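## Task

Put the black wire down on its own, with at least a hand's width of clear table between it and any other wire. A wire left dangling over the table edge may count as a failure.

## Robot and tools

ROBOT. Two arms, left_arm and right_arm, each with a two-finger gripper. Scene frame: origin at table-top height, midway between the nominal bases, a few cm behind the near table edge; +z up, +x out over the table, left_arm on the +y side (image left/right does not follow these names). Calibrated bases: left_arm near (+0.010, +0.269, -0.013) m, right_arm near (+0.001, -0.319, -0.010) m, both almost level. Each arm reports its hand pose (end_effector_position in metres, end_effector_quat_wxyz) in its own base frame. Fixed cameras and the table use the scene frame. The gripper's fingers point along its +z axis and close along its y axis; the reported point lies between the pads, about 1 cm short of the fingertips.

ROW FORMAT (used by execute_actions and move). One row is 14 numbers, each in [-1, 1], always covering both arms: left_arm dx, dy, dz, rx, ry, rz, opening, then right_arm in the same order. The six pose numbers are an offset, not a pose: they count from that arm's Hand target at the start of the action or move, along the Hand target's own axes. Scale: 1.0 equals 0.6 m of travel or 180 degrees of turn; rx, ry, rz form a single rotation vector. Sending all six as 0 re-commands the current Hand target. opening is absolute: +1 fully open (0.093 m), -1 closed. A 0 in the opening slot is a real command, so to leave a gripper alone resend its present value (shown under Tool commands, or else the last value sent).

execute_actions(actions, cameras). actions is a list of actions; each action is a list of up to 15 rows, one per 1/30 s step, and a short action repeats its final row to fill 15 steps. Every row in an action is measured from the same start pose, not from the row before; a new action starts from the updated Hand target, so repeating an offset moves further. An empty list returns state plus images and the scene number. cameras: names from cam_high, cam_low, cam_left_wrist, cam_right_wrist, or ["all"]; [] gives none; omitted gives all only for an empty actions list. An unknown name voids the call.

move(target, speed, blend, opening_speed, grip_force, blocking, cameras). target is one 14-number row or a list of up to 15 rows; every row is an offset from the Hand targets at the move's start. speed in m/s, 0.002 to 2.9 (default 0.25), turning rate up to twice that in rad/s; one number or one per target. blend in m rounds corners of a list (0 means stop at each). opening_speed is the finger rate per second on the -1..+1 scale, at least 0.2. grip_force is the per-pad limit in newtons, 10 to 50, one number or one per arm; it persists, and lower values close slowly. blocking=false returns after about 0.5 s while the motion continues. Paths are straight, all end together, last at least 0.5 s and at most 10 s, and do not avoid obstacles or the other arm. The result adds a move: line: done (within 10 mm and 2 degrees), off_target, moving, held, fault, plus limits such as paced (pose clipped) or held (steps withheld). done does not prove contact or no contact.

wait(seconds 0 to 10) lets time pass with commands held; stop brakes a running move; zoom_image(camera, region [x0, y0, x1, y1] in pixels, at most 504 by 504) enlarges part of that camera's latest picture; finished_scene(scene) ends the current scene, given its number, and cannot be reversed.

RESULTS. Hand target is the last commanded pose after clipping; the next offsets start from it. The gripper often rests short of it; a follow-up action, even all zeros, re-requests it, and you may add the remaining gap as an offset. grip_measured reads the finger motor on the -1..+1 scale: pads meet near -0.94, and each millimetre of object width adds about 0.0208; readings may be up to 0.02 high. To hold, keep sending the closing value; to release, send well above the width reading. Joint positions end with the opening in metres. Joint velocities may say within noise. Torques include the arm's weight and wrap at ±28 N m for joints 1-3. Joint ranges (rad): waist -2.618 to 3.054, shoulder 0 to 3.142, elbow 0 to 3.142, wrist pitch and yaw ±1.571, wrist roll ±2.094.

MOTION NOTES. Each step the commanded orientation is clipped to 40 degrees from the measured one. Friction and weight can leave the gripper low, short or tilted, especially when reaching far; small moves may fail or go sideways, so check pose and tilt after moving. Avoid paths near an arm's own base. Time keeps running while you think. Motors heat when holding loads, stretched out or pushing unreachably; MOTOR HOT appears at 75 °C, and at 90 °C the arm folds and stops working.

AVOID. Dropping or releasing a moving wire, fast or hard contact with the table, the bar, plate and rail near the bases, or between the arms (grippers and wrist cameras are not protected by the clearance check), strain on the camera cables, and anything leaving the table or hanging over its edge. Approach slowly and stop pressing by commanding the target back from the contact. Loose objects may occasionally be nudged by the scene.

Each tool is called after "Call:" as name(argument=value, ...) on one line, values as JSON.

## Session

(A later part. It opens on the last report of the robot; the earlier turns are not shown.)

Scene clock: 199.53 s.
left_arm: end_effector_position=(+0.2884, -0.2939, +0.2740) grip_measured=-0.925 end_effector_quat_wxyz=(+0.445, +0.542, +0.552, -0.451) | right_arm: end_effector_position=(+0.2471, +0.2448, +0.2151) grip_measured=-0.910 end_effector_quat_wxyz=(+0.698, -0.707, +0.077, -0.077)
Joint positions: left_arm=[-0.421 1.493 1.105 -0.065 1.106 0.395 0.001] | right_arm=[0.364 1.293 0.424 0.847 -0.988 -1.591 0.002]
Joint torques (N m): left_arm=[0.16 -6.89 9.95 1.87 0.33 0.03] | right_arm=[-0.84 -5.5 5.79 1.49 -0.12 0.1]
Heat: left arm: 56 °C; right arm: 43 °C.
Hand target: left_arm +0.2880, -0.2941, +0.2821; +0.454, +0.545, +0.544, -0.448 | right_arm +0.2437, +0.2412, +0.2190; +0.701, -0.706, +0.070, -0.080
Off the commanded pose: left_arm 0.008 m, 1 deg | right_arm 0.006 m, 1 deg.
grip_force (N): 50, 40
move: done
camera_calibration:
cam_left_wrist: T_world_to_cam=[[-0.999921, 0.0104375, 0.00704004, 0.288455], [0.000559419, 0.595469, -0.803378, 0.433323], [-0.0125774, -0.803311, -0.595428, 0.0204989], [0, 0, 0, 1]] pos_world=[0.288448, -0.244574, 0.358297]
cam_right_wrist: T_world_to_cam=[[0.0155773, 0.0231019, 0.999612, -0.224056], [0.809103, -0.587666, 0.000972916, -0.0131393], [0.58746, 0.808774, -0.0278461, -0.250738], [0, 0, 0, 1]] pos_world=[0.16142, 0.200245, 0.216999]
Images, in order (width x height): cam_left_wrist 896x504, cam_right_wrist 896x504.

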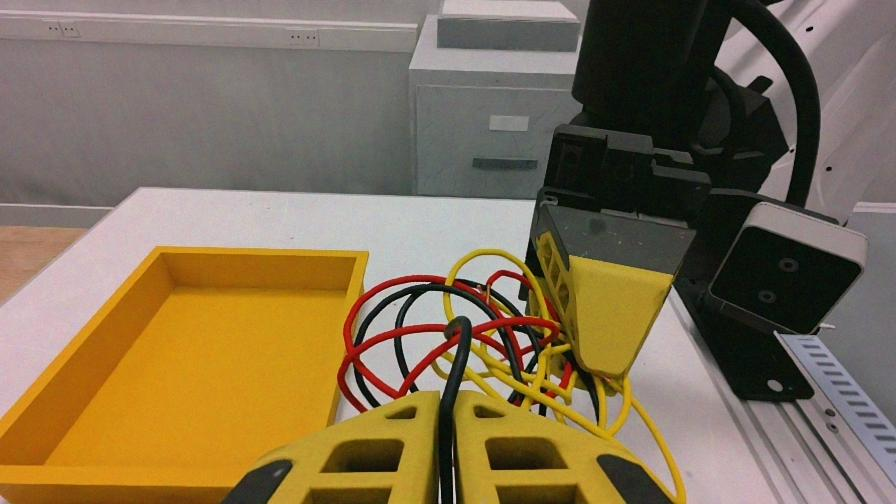

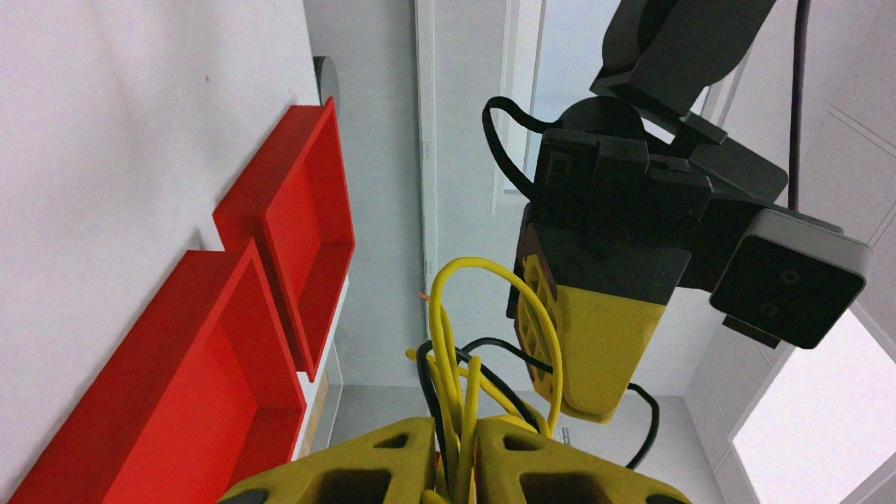

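Call:
move(target=[[0,0,0,0,0,0,-0.931621, 0,0,0,0,0,0,0.2],[0,0,0,0,0,0,-0.931621, 0,0,-0.075,0,0,0,0.2]], speed=0.15, grip_force=[50,50], cameras=["cam_right_wrist","cam_left_wrist","cam_low"])

Call:
zoom_image(camera="cam_right_wrist", region=[290, 150, 690, 504])

Call:
zoom_image(camera="cam_left_wrist", region=[310, 230, 730, 500])

Call:
zoom_image(camera="cam_low", region=[370, 180, 460, 270])

Scene clock: 223.23 s.
left_arm: end_effector_position=(+0.2884, -0.2939, +0.2740) grip_measured=-0.925 end_effector_quat_wxyz=(+0.445, +0.542, +0.552, -0.451) | right_arm: end_effector_position=(+0.2386, +0.1990, +0.2170) grip_measured=+0.198 end_effector_quat_wxyz=(+0.700, -0.706, +0.079, -0.079)
Joint positions: left_arm=[-0.421 1.493 1.105 -0.065 1.106 0.395 0.001] | right_arm=[0.171 1.177 0.362 0.792 -1.176 -1.593 0.055]
Joint torques (N m): left_arm=[0.1 -6.87 9.85 1.87 0.31 0] | right_arm=[-0.68 -4.1 5.76 1.43 -0.23 0.06]
Heat: left arm: 57 °C; right arm: 42 °C.
Hand target: left_arm +0.2880, -0.2941, +0.2822; +0.454, +0.545, +0.544, -0.448 | right_arm +0.2343, +0.1972, +0.2192; +0.701, -0.706, +0.070, -0.080
Off the commanded pose: left_arm 0.008 m, 1 deg | right_arm 0.005 m, 1 deg.
move: done
camera_calibration:
cam_left_wrist: T_world_to_cam=[[-0.999921, 0.0104375, 0.00704004, 0.288455], [0.000559419, 0.595469, -0.803378, 0.433323], [-0.0125774, -0.803311, -0.595428, 0.0204989], [0, 0, 0, 1]] pos_world=[0.288448, -0.244574, 0.358297]
cam_right_wrist: T_world_to_cam=[[0.0153153, 0.0191804, 0.999699, -0.223843], [0.805912, -0.592034, -0.000987632, -0.0311843], [0.591837, 0.805685, -0.0245249, -0.20979], [0, 0, 0, 1]] pos_world=[0.152721, 0.154856, 0.2186]
Images, in order (width x height): cam_low 896x504, cam_left_wrist 896x504, cam_right_wrist 896x504.

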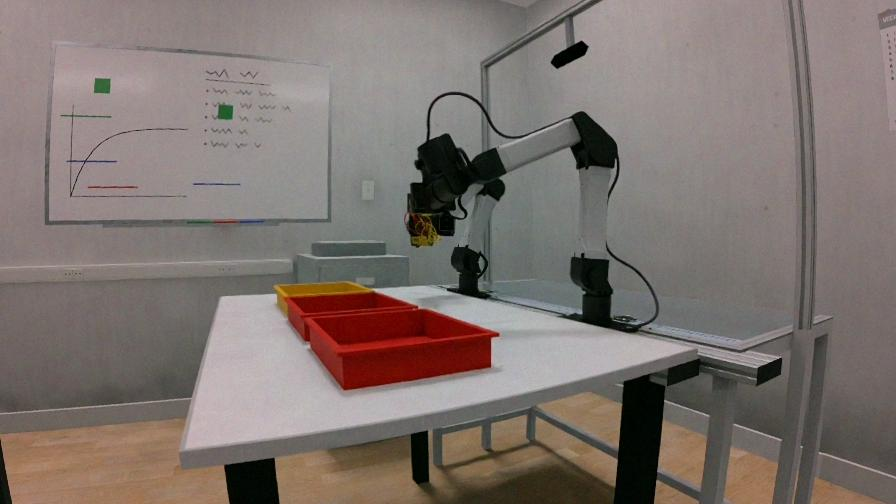

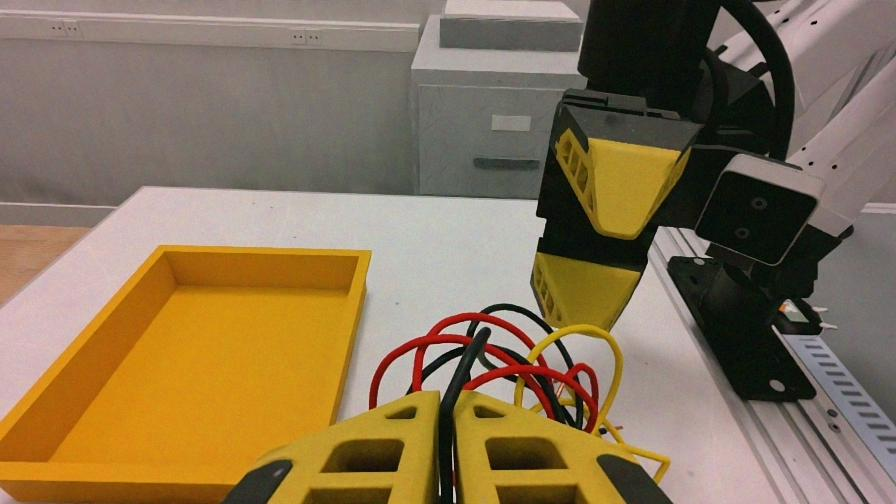

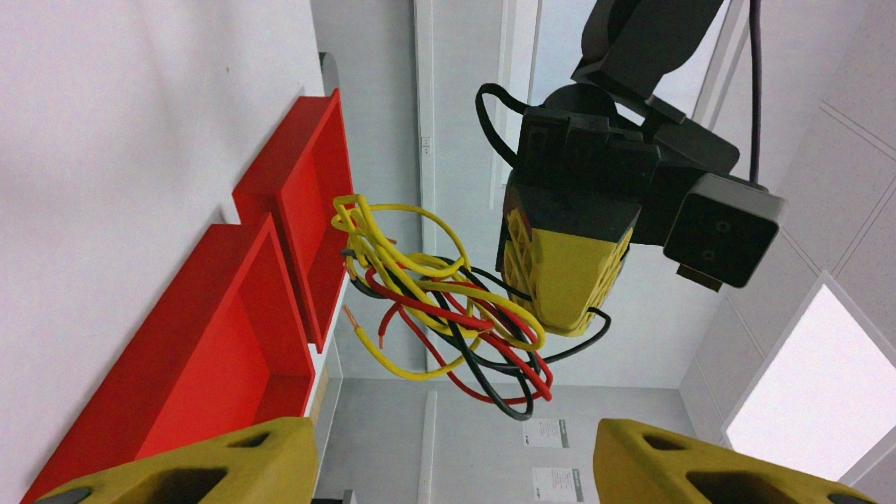

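Scaled by 1.260 from the camera's 896x504 image, which has a finer 1280x720 frame.

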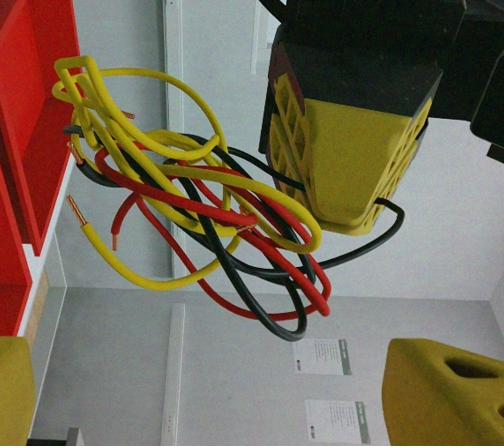

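Scaled by 1.200 from the camera's 896x504 image, which has a finer 1280x720 frame.

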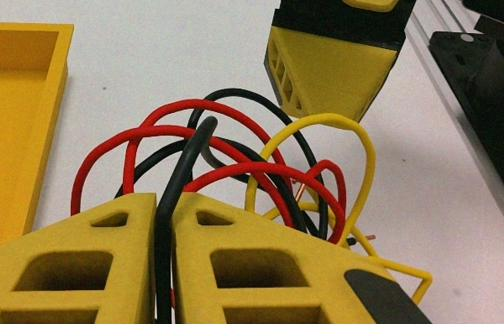

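Scaled by 5.600 from the camera's 896x504 image, which has a finer 1280x720 frame.

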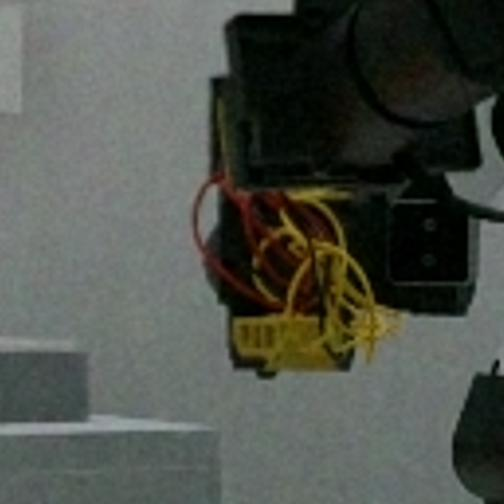

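Call:
move(target=[[0,0,0,0,0,0,-0.931621, 0.033,-0.048,0.024,0,0,0,-0.1],[0,0,0,0,0,0,-0.931621, 0.027,-0.048,0.097,0,0,0,-0.1]], speed=0.12, blend=0.01, cameras=["cam_right_wrist","cam_left_wrist"])

Call:
zoom_image(camera="cam_left_wrist", region=[430, 250, 730, 490])

Scene clock: 305.47 s.
left_arm: end_effector_position=(+0.2884, -0.2939, +0.2740) grip_measured=-0.925 end_effector_quat_wxyz=(+0.445, +0.542, +0.552, -0.451) | right_arm: end_effector_position=(+0.2567, +0.2470, +0.2380) grip_measured=-0.099 end_effector_quat_wxyz=(+0.697, -0.710, +0.078, -0.071)
Joint positions: left_arm=[-0.421 1.493 1.105 -0.065 1.106 0.395 0.001] | right_arm=[0.356 1.269 0.525 0.708 -1.004 -1.593 0.04]
Joint torques (N m): left_arm=[0.09 -7.13 9.74 1.9 0.33 0] | right_arm=[1.01 -2.48 9.52 1.57 0.1 0.09]
Heat: left arm: 58 °C; right arm: 41 °C.
Hand target: left_arm +0.2880, -0.2941, +0.2822; +0.454, +0.545, +0.544, -0.448 | right_arm +0.2620, +0.2509, +0.2479; +0.700, -0.706, +0.070, -0.080
Off the commanded pose: left_arm 0.008 m, 1 deg | right_arm 0.012 m, 2 deg.
move: off_target (right_arm)
camera_calibration:
cam_left_wrist: T_world_to_cam=[[-0.999921, 0.0104375, 0.00704004, 0.288455], [0.000559419, 0.595469, -0.803378, 0.433323], [-0.0125774, -0.803311, -0.595428, 0.0204989], [0, 0, 0, 1]] pos_world=[0.288448, -0.244574, 0.358297]
cam_right_wrist: T_world_to_cam=[[0.0257948, 0.0277531, 0.999282, -0.250777], [0.813277, -0.581856, -0.00483347, -0.0208189], [0.581304, 0.812818, -0.0375798, -0.254649], [0, 0, 0, 1]] pos_world=[0.171429, 0.20183, 0.240927]
Images, in order (width x height): cam_left_wrist 896x504, cam_right_wrist 896x504.

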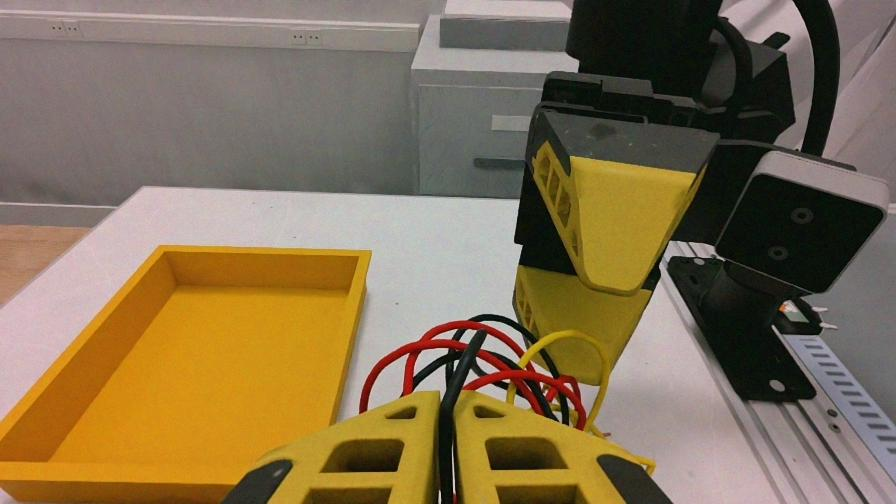

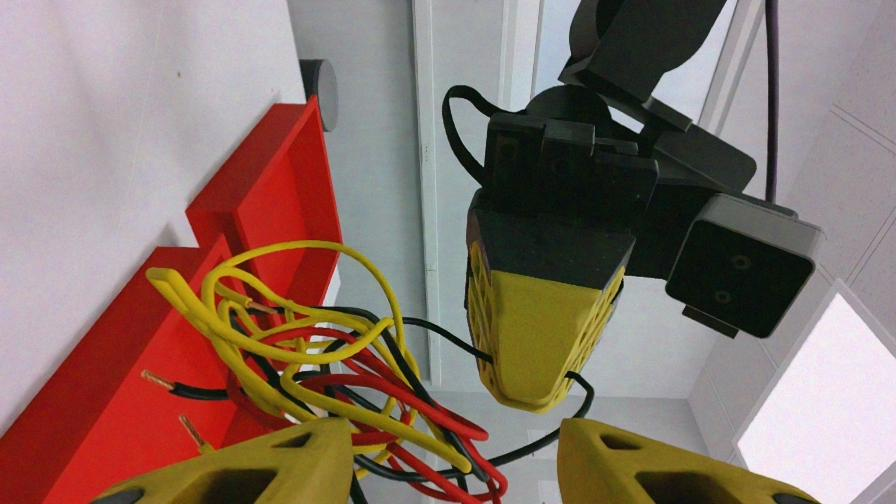

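Scaled by 1.680 from the camera's 896x504 image, which has a finer 1280x720 frame.

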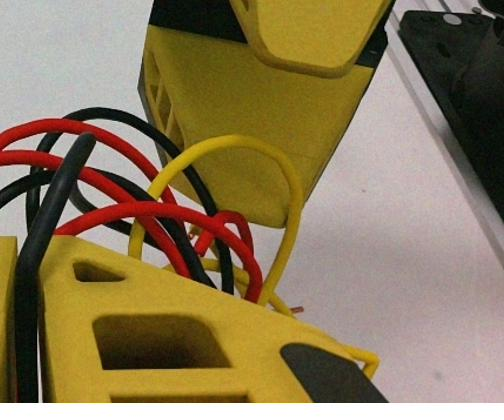

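Call:
move(target=[[0,0,0,0,0,0,-0.931621, -0.008,0,0.014,0,0,0,-0.1],[0,0,0,0,0,0,-0.931621, -0.008,0,0.014,0,0,0,-1]], speed=0.1, grip_force=[50,45], cameras=["cam_right_wrist","cam_left_wrist"])

Call:
zoom_image(camera="cam_left_wrist", region=[430, 250, 730, 490])

Call:
zoom_image(camera="cam_right_wrist", region=[390, 320, 600, 504])

Scene clock: 318.30 s.
left_arm: end_effector_position=(+0.2884, -0.2939, +0.2739) grip_measured=-0.925 end_effector_quat_wxyz=(+0.445, +0.542, +0.552, -0.451) | right_arm: end_effector_position=(+0.2533, +0.2559, +0.2378) grip_measured=-0.984 end_effector_quat_wxyz=(+0.696, -0.710, +0.078, -0.071)
Joint positions: left_arm=[-0.421 1.493 1.105 -0.066 1.106 0.395 0.001] | right_arm=[0.396 1.269 0.525 0.708 -0.963 -1.593 0]
Joint torques (N m): left_arm=[0.23 -6.97 9.8 1.9 0.35 -0.01] | right_arm=[1.03 -2.21 9.69 1.67 0.15 0.08]
Heat: left arm: 58 °C; right arm: 41 °C.
Hand target: left_arm +0.2880, -0.2941, +0.2821; +0.454, +0.545, +0.544, -0.448 | right_arm +0.2591, +0.2601, +0.2478; +0.700, -0.706, +0.070, -0.080
Off the commanded pose: left_arm 0.008 m, 1 deg | right_arm 0.012 m, 2 deg.
grip_force (N): 50, 45
move: off_target (right_arm); target 2's new opening was sent with right_arm's hand 0.012 m and 2 deg from that target
camera_calibration:
cam_left_wrist: T_world_to_cam=[[-0.999918, 0.0104759, 0.00732159, 0.288364], [0.000357899, 0.595582, -0.803295, 0.433379], [-0.0127759, -0.803226, -0.595537, 0.0206158], [0, 0, 0, 1]] pos_world=[0.288449, -0.244575, 0.358297]
cam_right_wrist: T_world_to_cam=[[0.0253115, 0.0290957, 0.999256, -0.250928], [0.813095, -0.58212, -0.00364617, -0.0129925], [0.581581, 0.812582, -0.0383919, -0.25966], [0, 0, 0, 1]] pos_world=[0.167929, 0.210732, 0.240725]
Images, in order (width x height): cam_left_wrist 896x504, cam_right_wrist 896x504.

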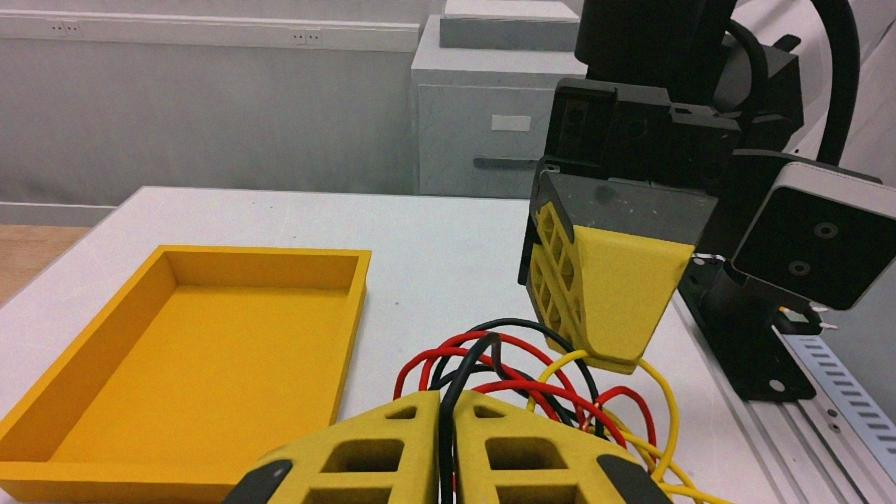

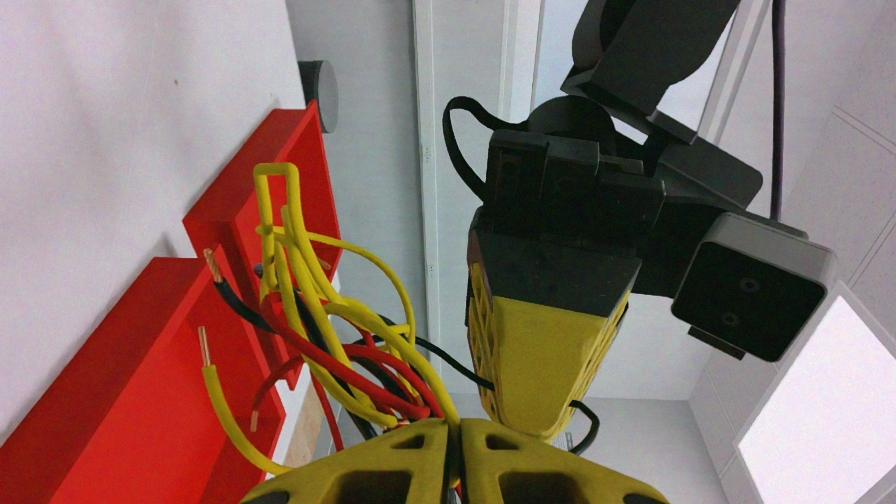

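Scaled by 1.680 from the camera's 896x504 image, which has a finer 1280x720 frame.

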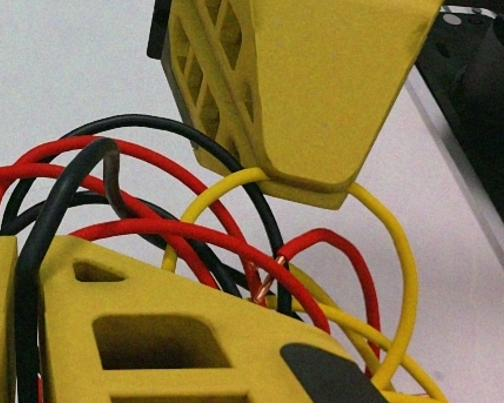

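Scaled by 2.400 from the camera's 896x504 image, which has a finer 1280x720 frame.

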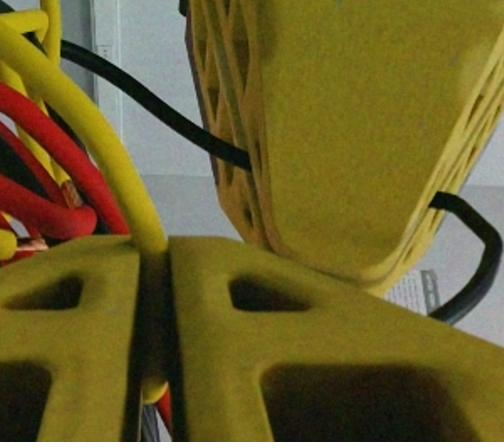

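Call:
move(target=[0.115,0.034,-0.249,-0.2628,0.2772,-0.2055,-0.931621, 0,0,-0.1,0,0,0,-1], speed=0.16, cameras=["cam_high","cam_right_wrist","cam_left_wrist"])

Scene clock: 343.73 s.
left_arm: end_effector_position=(+0.3015, -0.1376, +0.2339) grip_measured=-0.925 end_effector_quat_wxyz=(+0.197, +0.278, +0.938, -0.070) | right_arm: end_effector_position=(+0.2500, +0.2051, +0.2452) grip_measured=-0.984 end_effector_quat_wxyz=(+0.699, -0.707, +0.075, -0.077)
Joint positions: left_arm=[-0.376 1.477 1.557 -1.241 0.102 0.178 0.001] | right_arm=[0.187 1.163 0.485 0.651 -1.168 -1.6 0]
Joint torques (N m): left_arm=[0.29 -4.53 11.51 1.25 -0.15 -0.21] | right_arm=[-0.85 -4.83 6 1.46 -0.15 0.06]
Heat: left arm: 59 °C; right arm: 43 °C.
Hand target: left_arm +0.3080, -0.1342, +0.2422; +0.207, +0.268, +0.939, -0.056 | right_arm +0.2464, +0.2015, +0.2482; +0.701, -0.706, +0.070, -0.080
Off the commanded pose: left_arm 0.011 m, 2 deg | right_arm 0.006 m, 1 deg.
grip_force (N): 50, 45
move: off_target (left_arm)
camera_calibration:
cam_left_wrist: T_world_to_cam=[[-0.561923, -0.82666, 0.0296109, 0.0476835], [-0.826549, 0.562536, 0.019218, 0.360481], [-0.0325439, -0.0136758, -0.999377, 0.331573], [0, 0, 0, 1]] pos_world=[0.33554, -0.158831, 0.323027]
cam_right_wrist: T_world_to_cam=[[0.012512, 0.0217605, 0.999685, -0.25216], [0.810458, -0.585791, 0.00260749, -0.0399715], [0.585663, 0.81017, -0.0249654, -0.220034], [0, 0, 0, 1]] pos_world=[0.164416, 0.160337, 0.246691]
Images, in order (width x height): cam_high 896x504, cam_left_wrist 896x504, cam_right_wrist 896x504.

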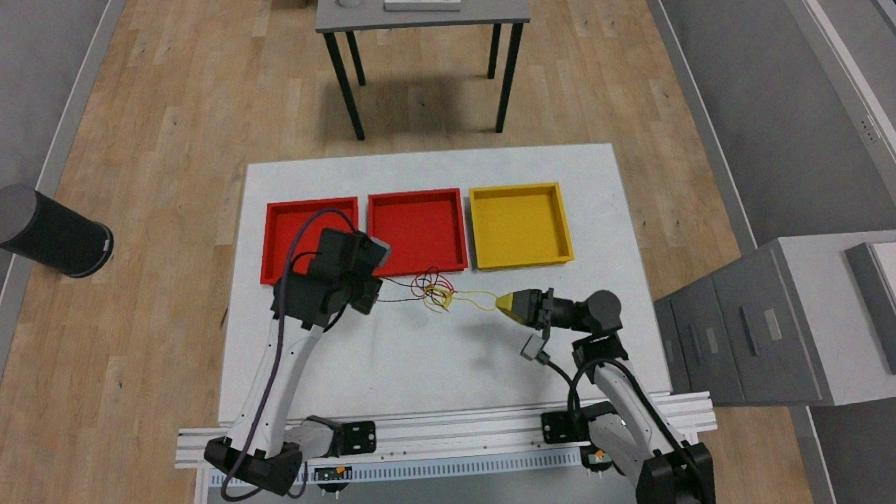

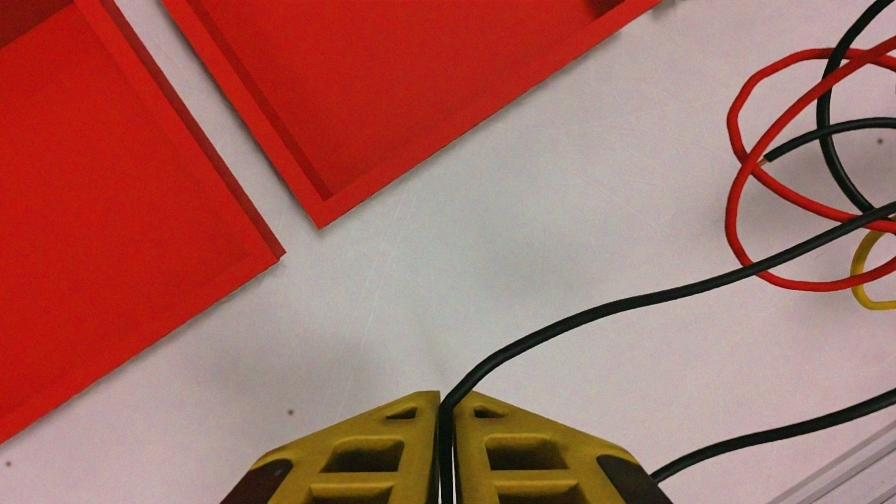

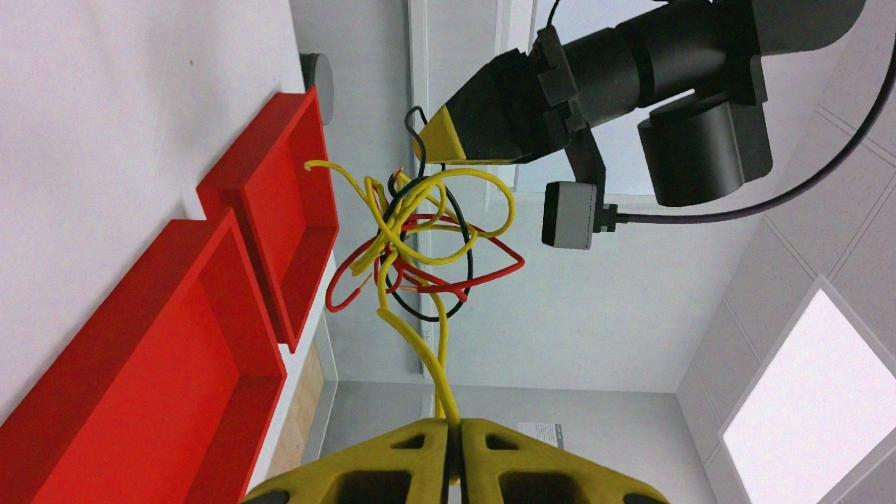

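Call:
move(target=[0.183,0.2117,0.0817,0,0,0,-0.931621, 0.029,0.1515,-0.146,0,0.155,0,-1], speed=0.1, cameras=["cam_high","cam_low","cam_right_wrist","cam_left_wrist"])

Scene clock: 356.90 s.
left_arm: end_effector_position=(+0.3021, +0.0019, +0.1563) grip_measured=-0.925 end_effector_quat_wxyz=(+0.203, +0.273, +0.937, -0.083) | right_arm: end_effector_position=(+0.2380, +0.1212, +0.1582) grip_measured=-0.984 end_effector_quat_wxyz=(+0.668, -0.676, +0.213, -0.227)
Joint positions: left_arm=[0.188 1.404 1.185 -1.053 0.33 0.704 0.001] | right_arm=[-0.105 1.081 0.006 1.066 -1.043 -1.6 0]
Joint torques (N m): left_arm=[1.91 -4.45 6.84 1.5 -0.06 0.12] | right_arm=[-1.78 -0.23 5.24 1.75 0.51 0.29]
Heat: left arm: 60 °C; right arm: 42 °C.
Hand target: left_arm +0.3080, +0.0158, +0.1522; +0.207, +0.268, +0.939, -0.057 | right_arm +0.2462, +0.1114, +0.1581; +0.663, -0.665, +0.236, -0.248
Off the commanded pose: left_arm 0.016 m, 3 deg | right_arm 0.013 m, 4 deg.
grip_force (N): 50, 45
move: off_target (left_arm, right_arm)
camera_calibration:
cam_left_wrist: T_world_to_cam=[[-0.558285, -0.827924, 0.0534644, 0.160709], [-0.829107, 0.55909, 0.000112228, 0.287736], [-0.0299843, -0.0442651, -0.99857, 0.255014], [0, 0, 0, 1]] pos_world=[0.335932, -0.0165275, 0.246025]
cam_right_wrist: T_world_to_cam=[[0.00232373, 0.0202861, 0.999792, -0.160668], [0.503595, -0.863785, 0.016356, 0.0254051], [0.863937, 0.503452, -0.0122232, -0.178245], [0, 0, 0, 1]] pos_world=[0.141572, 0.114942, 0.15804]

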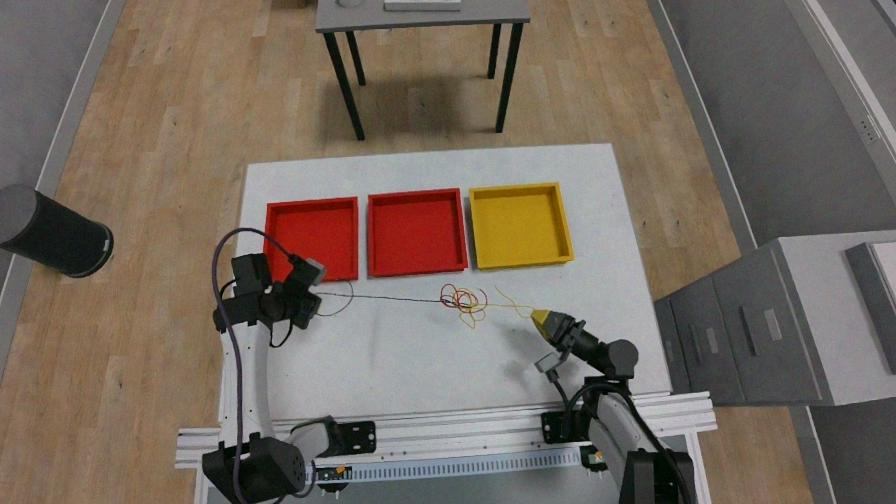

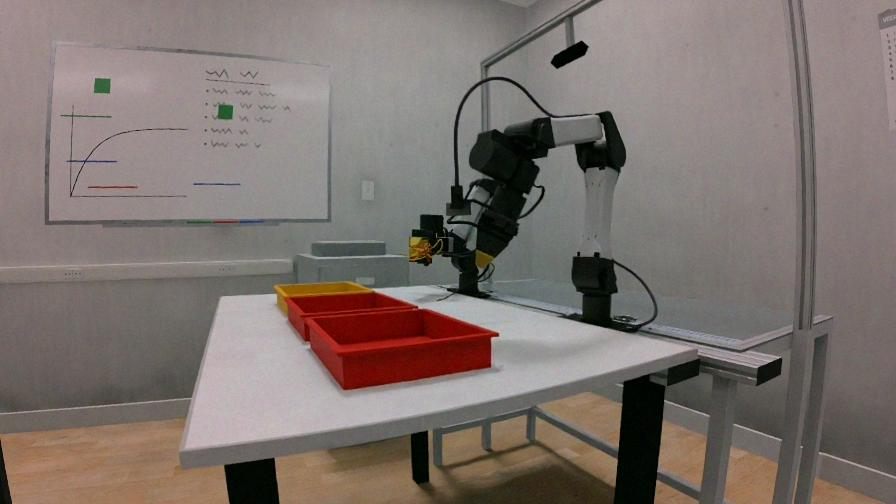

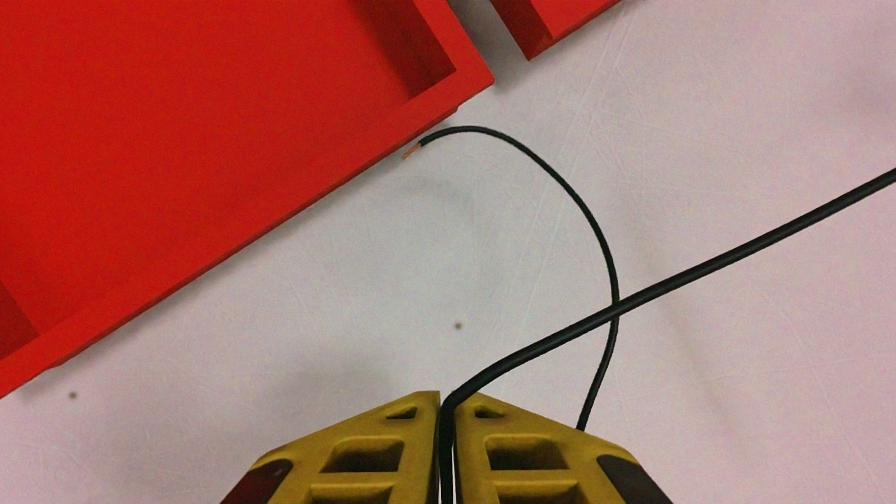

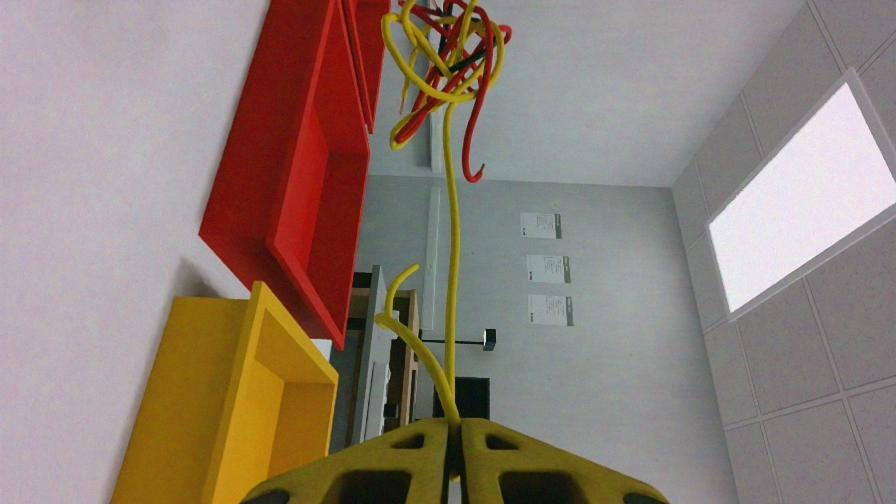

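Call:
move(target=[0.122,0.141,0.0545,0,0,0,-0.931621, 0,0.1,0,0,0,0,-1], speed=0.07, cameras=["cam_high","cam_low","cam_right_wrist","cam_left_wrist"])

Scene clock: 367.00 s.
left_arm: end_effector_position=(+0.3038, +0.1094, +0.0946) grip_measured=-0.925 end_effector_quat_wxyz=(+0.199, +0.264, +0.941, -0.067) | right_arm: end_effector_position=(+0.2454, +0.1146, +0.0906) grip_measured=-0.984 end_effector_quat_wxyz=(-0.640, +0.707, -0.233, +0.191)
Joint positions: left_arm=[0.541 1.601 1.135 -0.917 0.382 1.052 0.001] | right_arm=[-0.151 1.672 -0.008 1.441 -1.103 -1.757 0]
Joint torques (N m): left_arm=[1.02 -5.44 7.17 1.15 0.39 0.17] | right_arm=[-0.94 -2.41 2.22 2.26 -0.09 0.24]
Heat: left arm: 58 °C; right arm: 42 °C.
Hand target: left_arm +0.3080, +0.1156, +0.0923; +0.208, +0.268, +0.939, -0.057 | right_arm +0.2471, +0.1108, +0.0981; -0.663, +0.665, -0.237, +0.248
Off the commanded pose: left_arm 0.008 m, 2 deg | right_arm 0.009 m, 9 deg.
joint sent to its limit (right arm) — joint 3 (elbow), lower limit, where the elbow is as bent as it goes. The joint targets are off in orientation, not in position.
grip_force (N): 50, 45
move: off_target (right_arm)
camera_calibration:
cam_left_wrist: T_world_to_cam=[[-0.537565, -0.842732, 0.0287435, 0.251695], [-0.842711, 0.538114, 0.0164763, 0.234009], [-0.0293524, -0.0153654, -0.999451, 0.195026], [0, 0, 0, 1]] pos_world=[0.338229, 0.0891845, 0.183828]
cam_right_wrist: T_world_to_cam=[[0.101272, 0.0757878, 0.991968, -0.122818], [0.523977, -0.851654, 0.0115737, 0.0110822], [0.845691, 0.518596, -0.12596, -0.169117], [0, 0, 0, 1]] pos_world=[0.149652, 0.10645, 0.100401]

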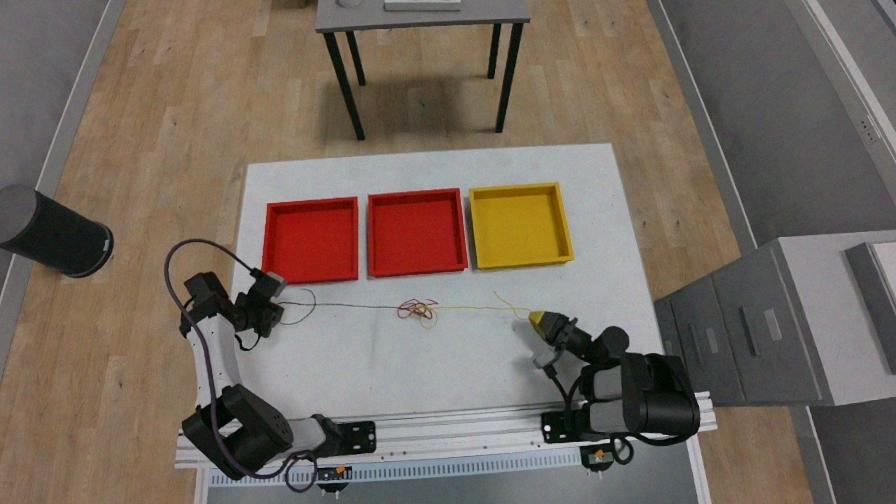

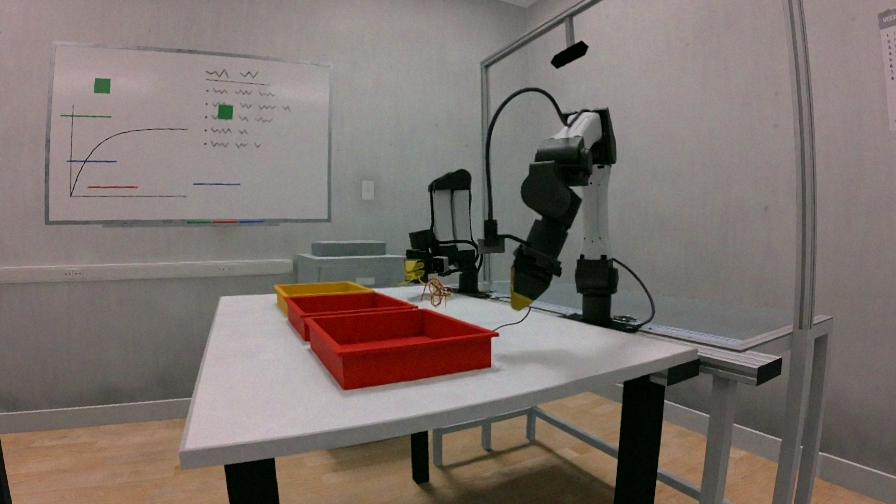

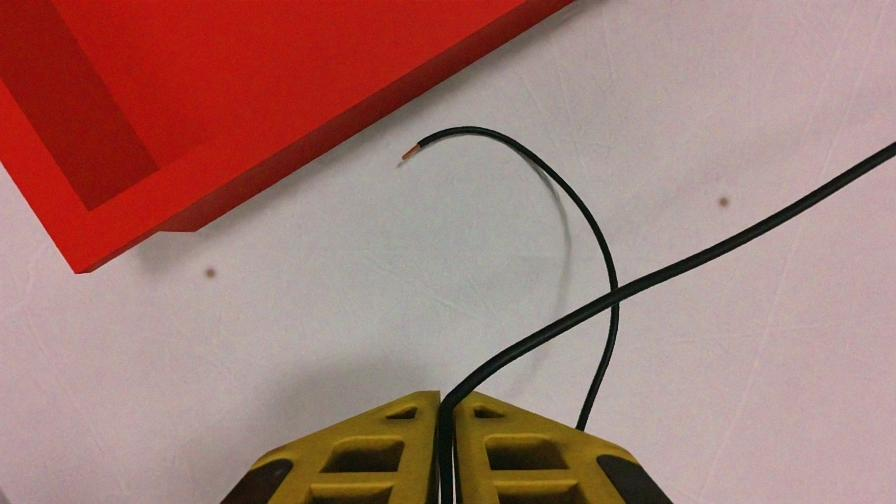

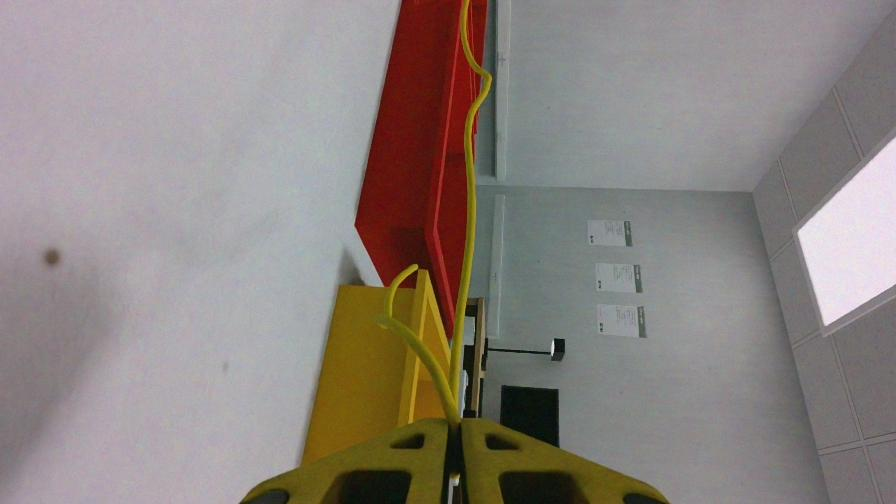

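Call:
zoom_image(camera="cam_high", region=[270, 260, 560, 360])

Call:
zoom_image(camera="cam_low", region=[390, 240, 560, 350])

Scaled by 1.738 from the camera's 896x504 image, which has a finer 1280x720 frame.

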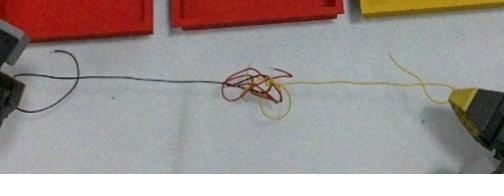

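Scaled by 2.965 from the camera's 896x504 image, which has a finer 1280x720 frame.

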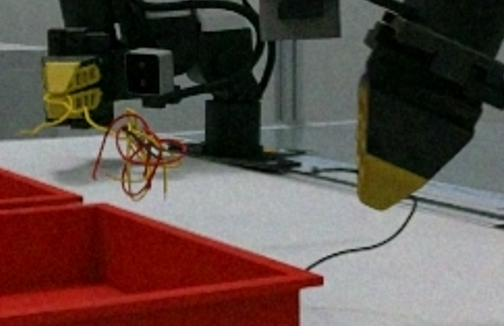

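Call:
move(target=[0.064,0.113,-0.029,0,0,0,-0.931621, 0,0,0,0,0,0,-1], speed=0.06, cameras=["cam_high","cam_low","cam_left_wrist"])

Call:
zoom_image(camera="cam_high", region=[230, 260, 560, 360])

Call:
zoom_image(camera="cam_low", region=[390, 240, 560, 350])

Scene clock: 380.33 s.
left_arm: end_effector_position=(+0.2994, +0.1849, +0.0855) grip_measured=-0.925 end_effector_quat_wxyz=(+0.197, +0.260, +0.942, -0.074) | right_arm: end_effector_position=(+0.2438, +0.1152, +0.0892) grip_measured=-0.984 end_effector_quat_wxyz=(-0.642, +0.707, -0.232, +0.185)
Joint positions: left_arm=[0.748 1.799 1.327 -1.011 0.416 1.267 0.001] | right_arm=[-0.154 1.685 -0.008 1.446 -1.117 -1.757 0]
Joint torques (N m): left_arm=[0.73 -6.9 11.1 0.69 0.36 0.16] | right_arm=[-0.73 -2.21 2.26 2.34 -0.01 0.27]
Heat: left arm: 57 °C; right arm: 43 °C.
Hand target: left_arm +0.3078, +0.1955, +0.0922; +0.207, +0.268, +0.939, -0.057 | right_arm +0.2471, +0.1109, +0.0981; -0.663, +0.665, -0.237, +0.248
Off the commanded pose: left_arm 0.015 m, 3 deg | right_arm 0.010 m, 9 deg.
joint sent to its limit (right arm) — joint 3 (elbow), lower limit, where the elbow is as bent as it goes. The joint targets are off in orientation, not in position.
grip_force (N): 50, 45
move: off_target (left_arm, right_arm)
camera_calibration:
cam_left_wrist: T_world_to_cam=[[-0.53229, -0.84534, 0.0454675, 0.31072], [-0.845692, 0.53341, 0.0167051, 0.19143], [-0.0383743, -0.0295595, -0.998826, 0.192174], [0, 0, 0, 1]] pos_world=[0.334659, 0.166234, 0.174623]
Images, in order (width x height): cam_high 896x504, cam_low 896x504, cam_left_wrist 896x504.

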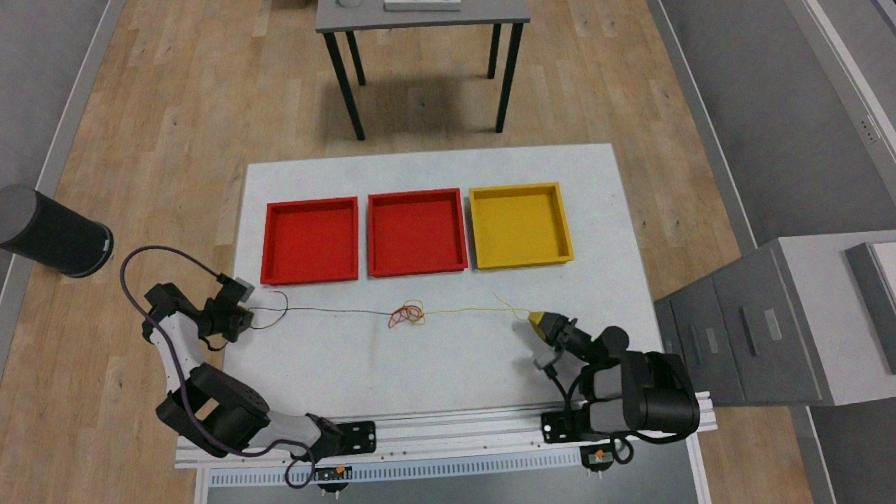

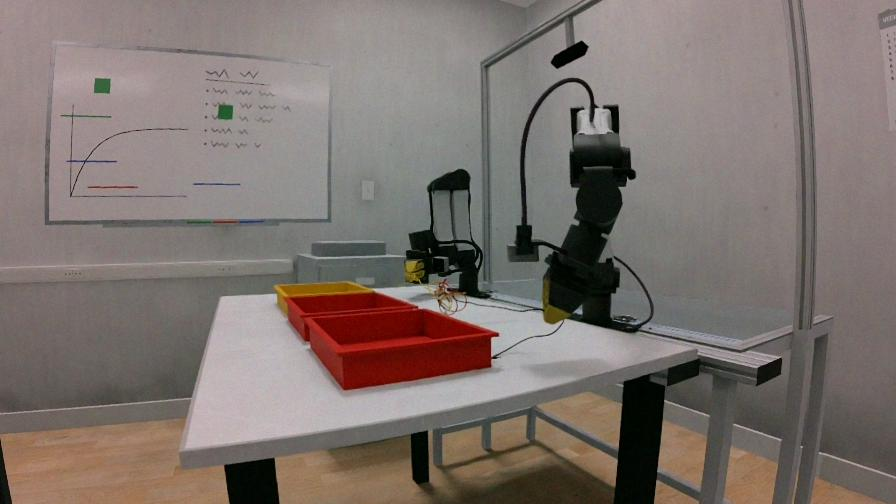

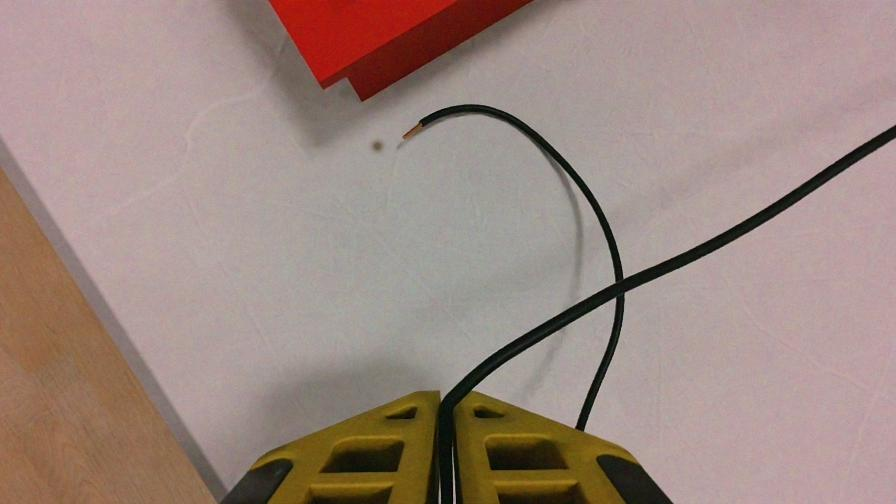

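Scaled by 1.527 from the camera's 896x504 image, which has a finer 1280x720 frame.

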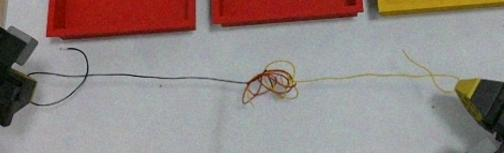

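Scaled by 2.965 from the camera's 896x504 image, which has a finer 1280x720 frame.

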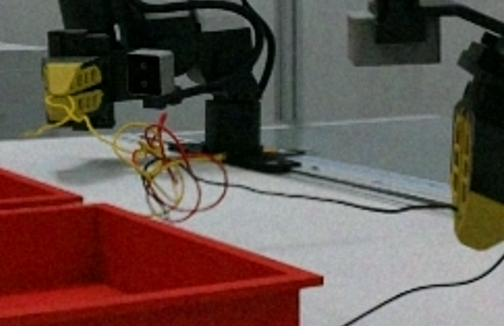

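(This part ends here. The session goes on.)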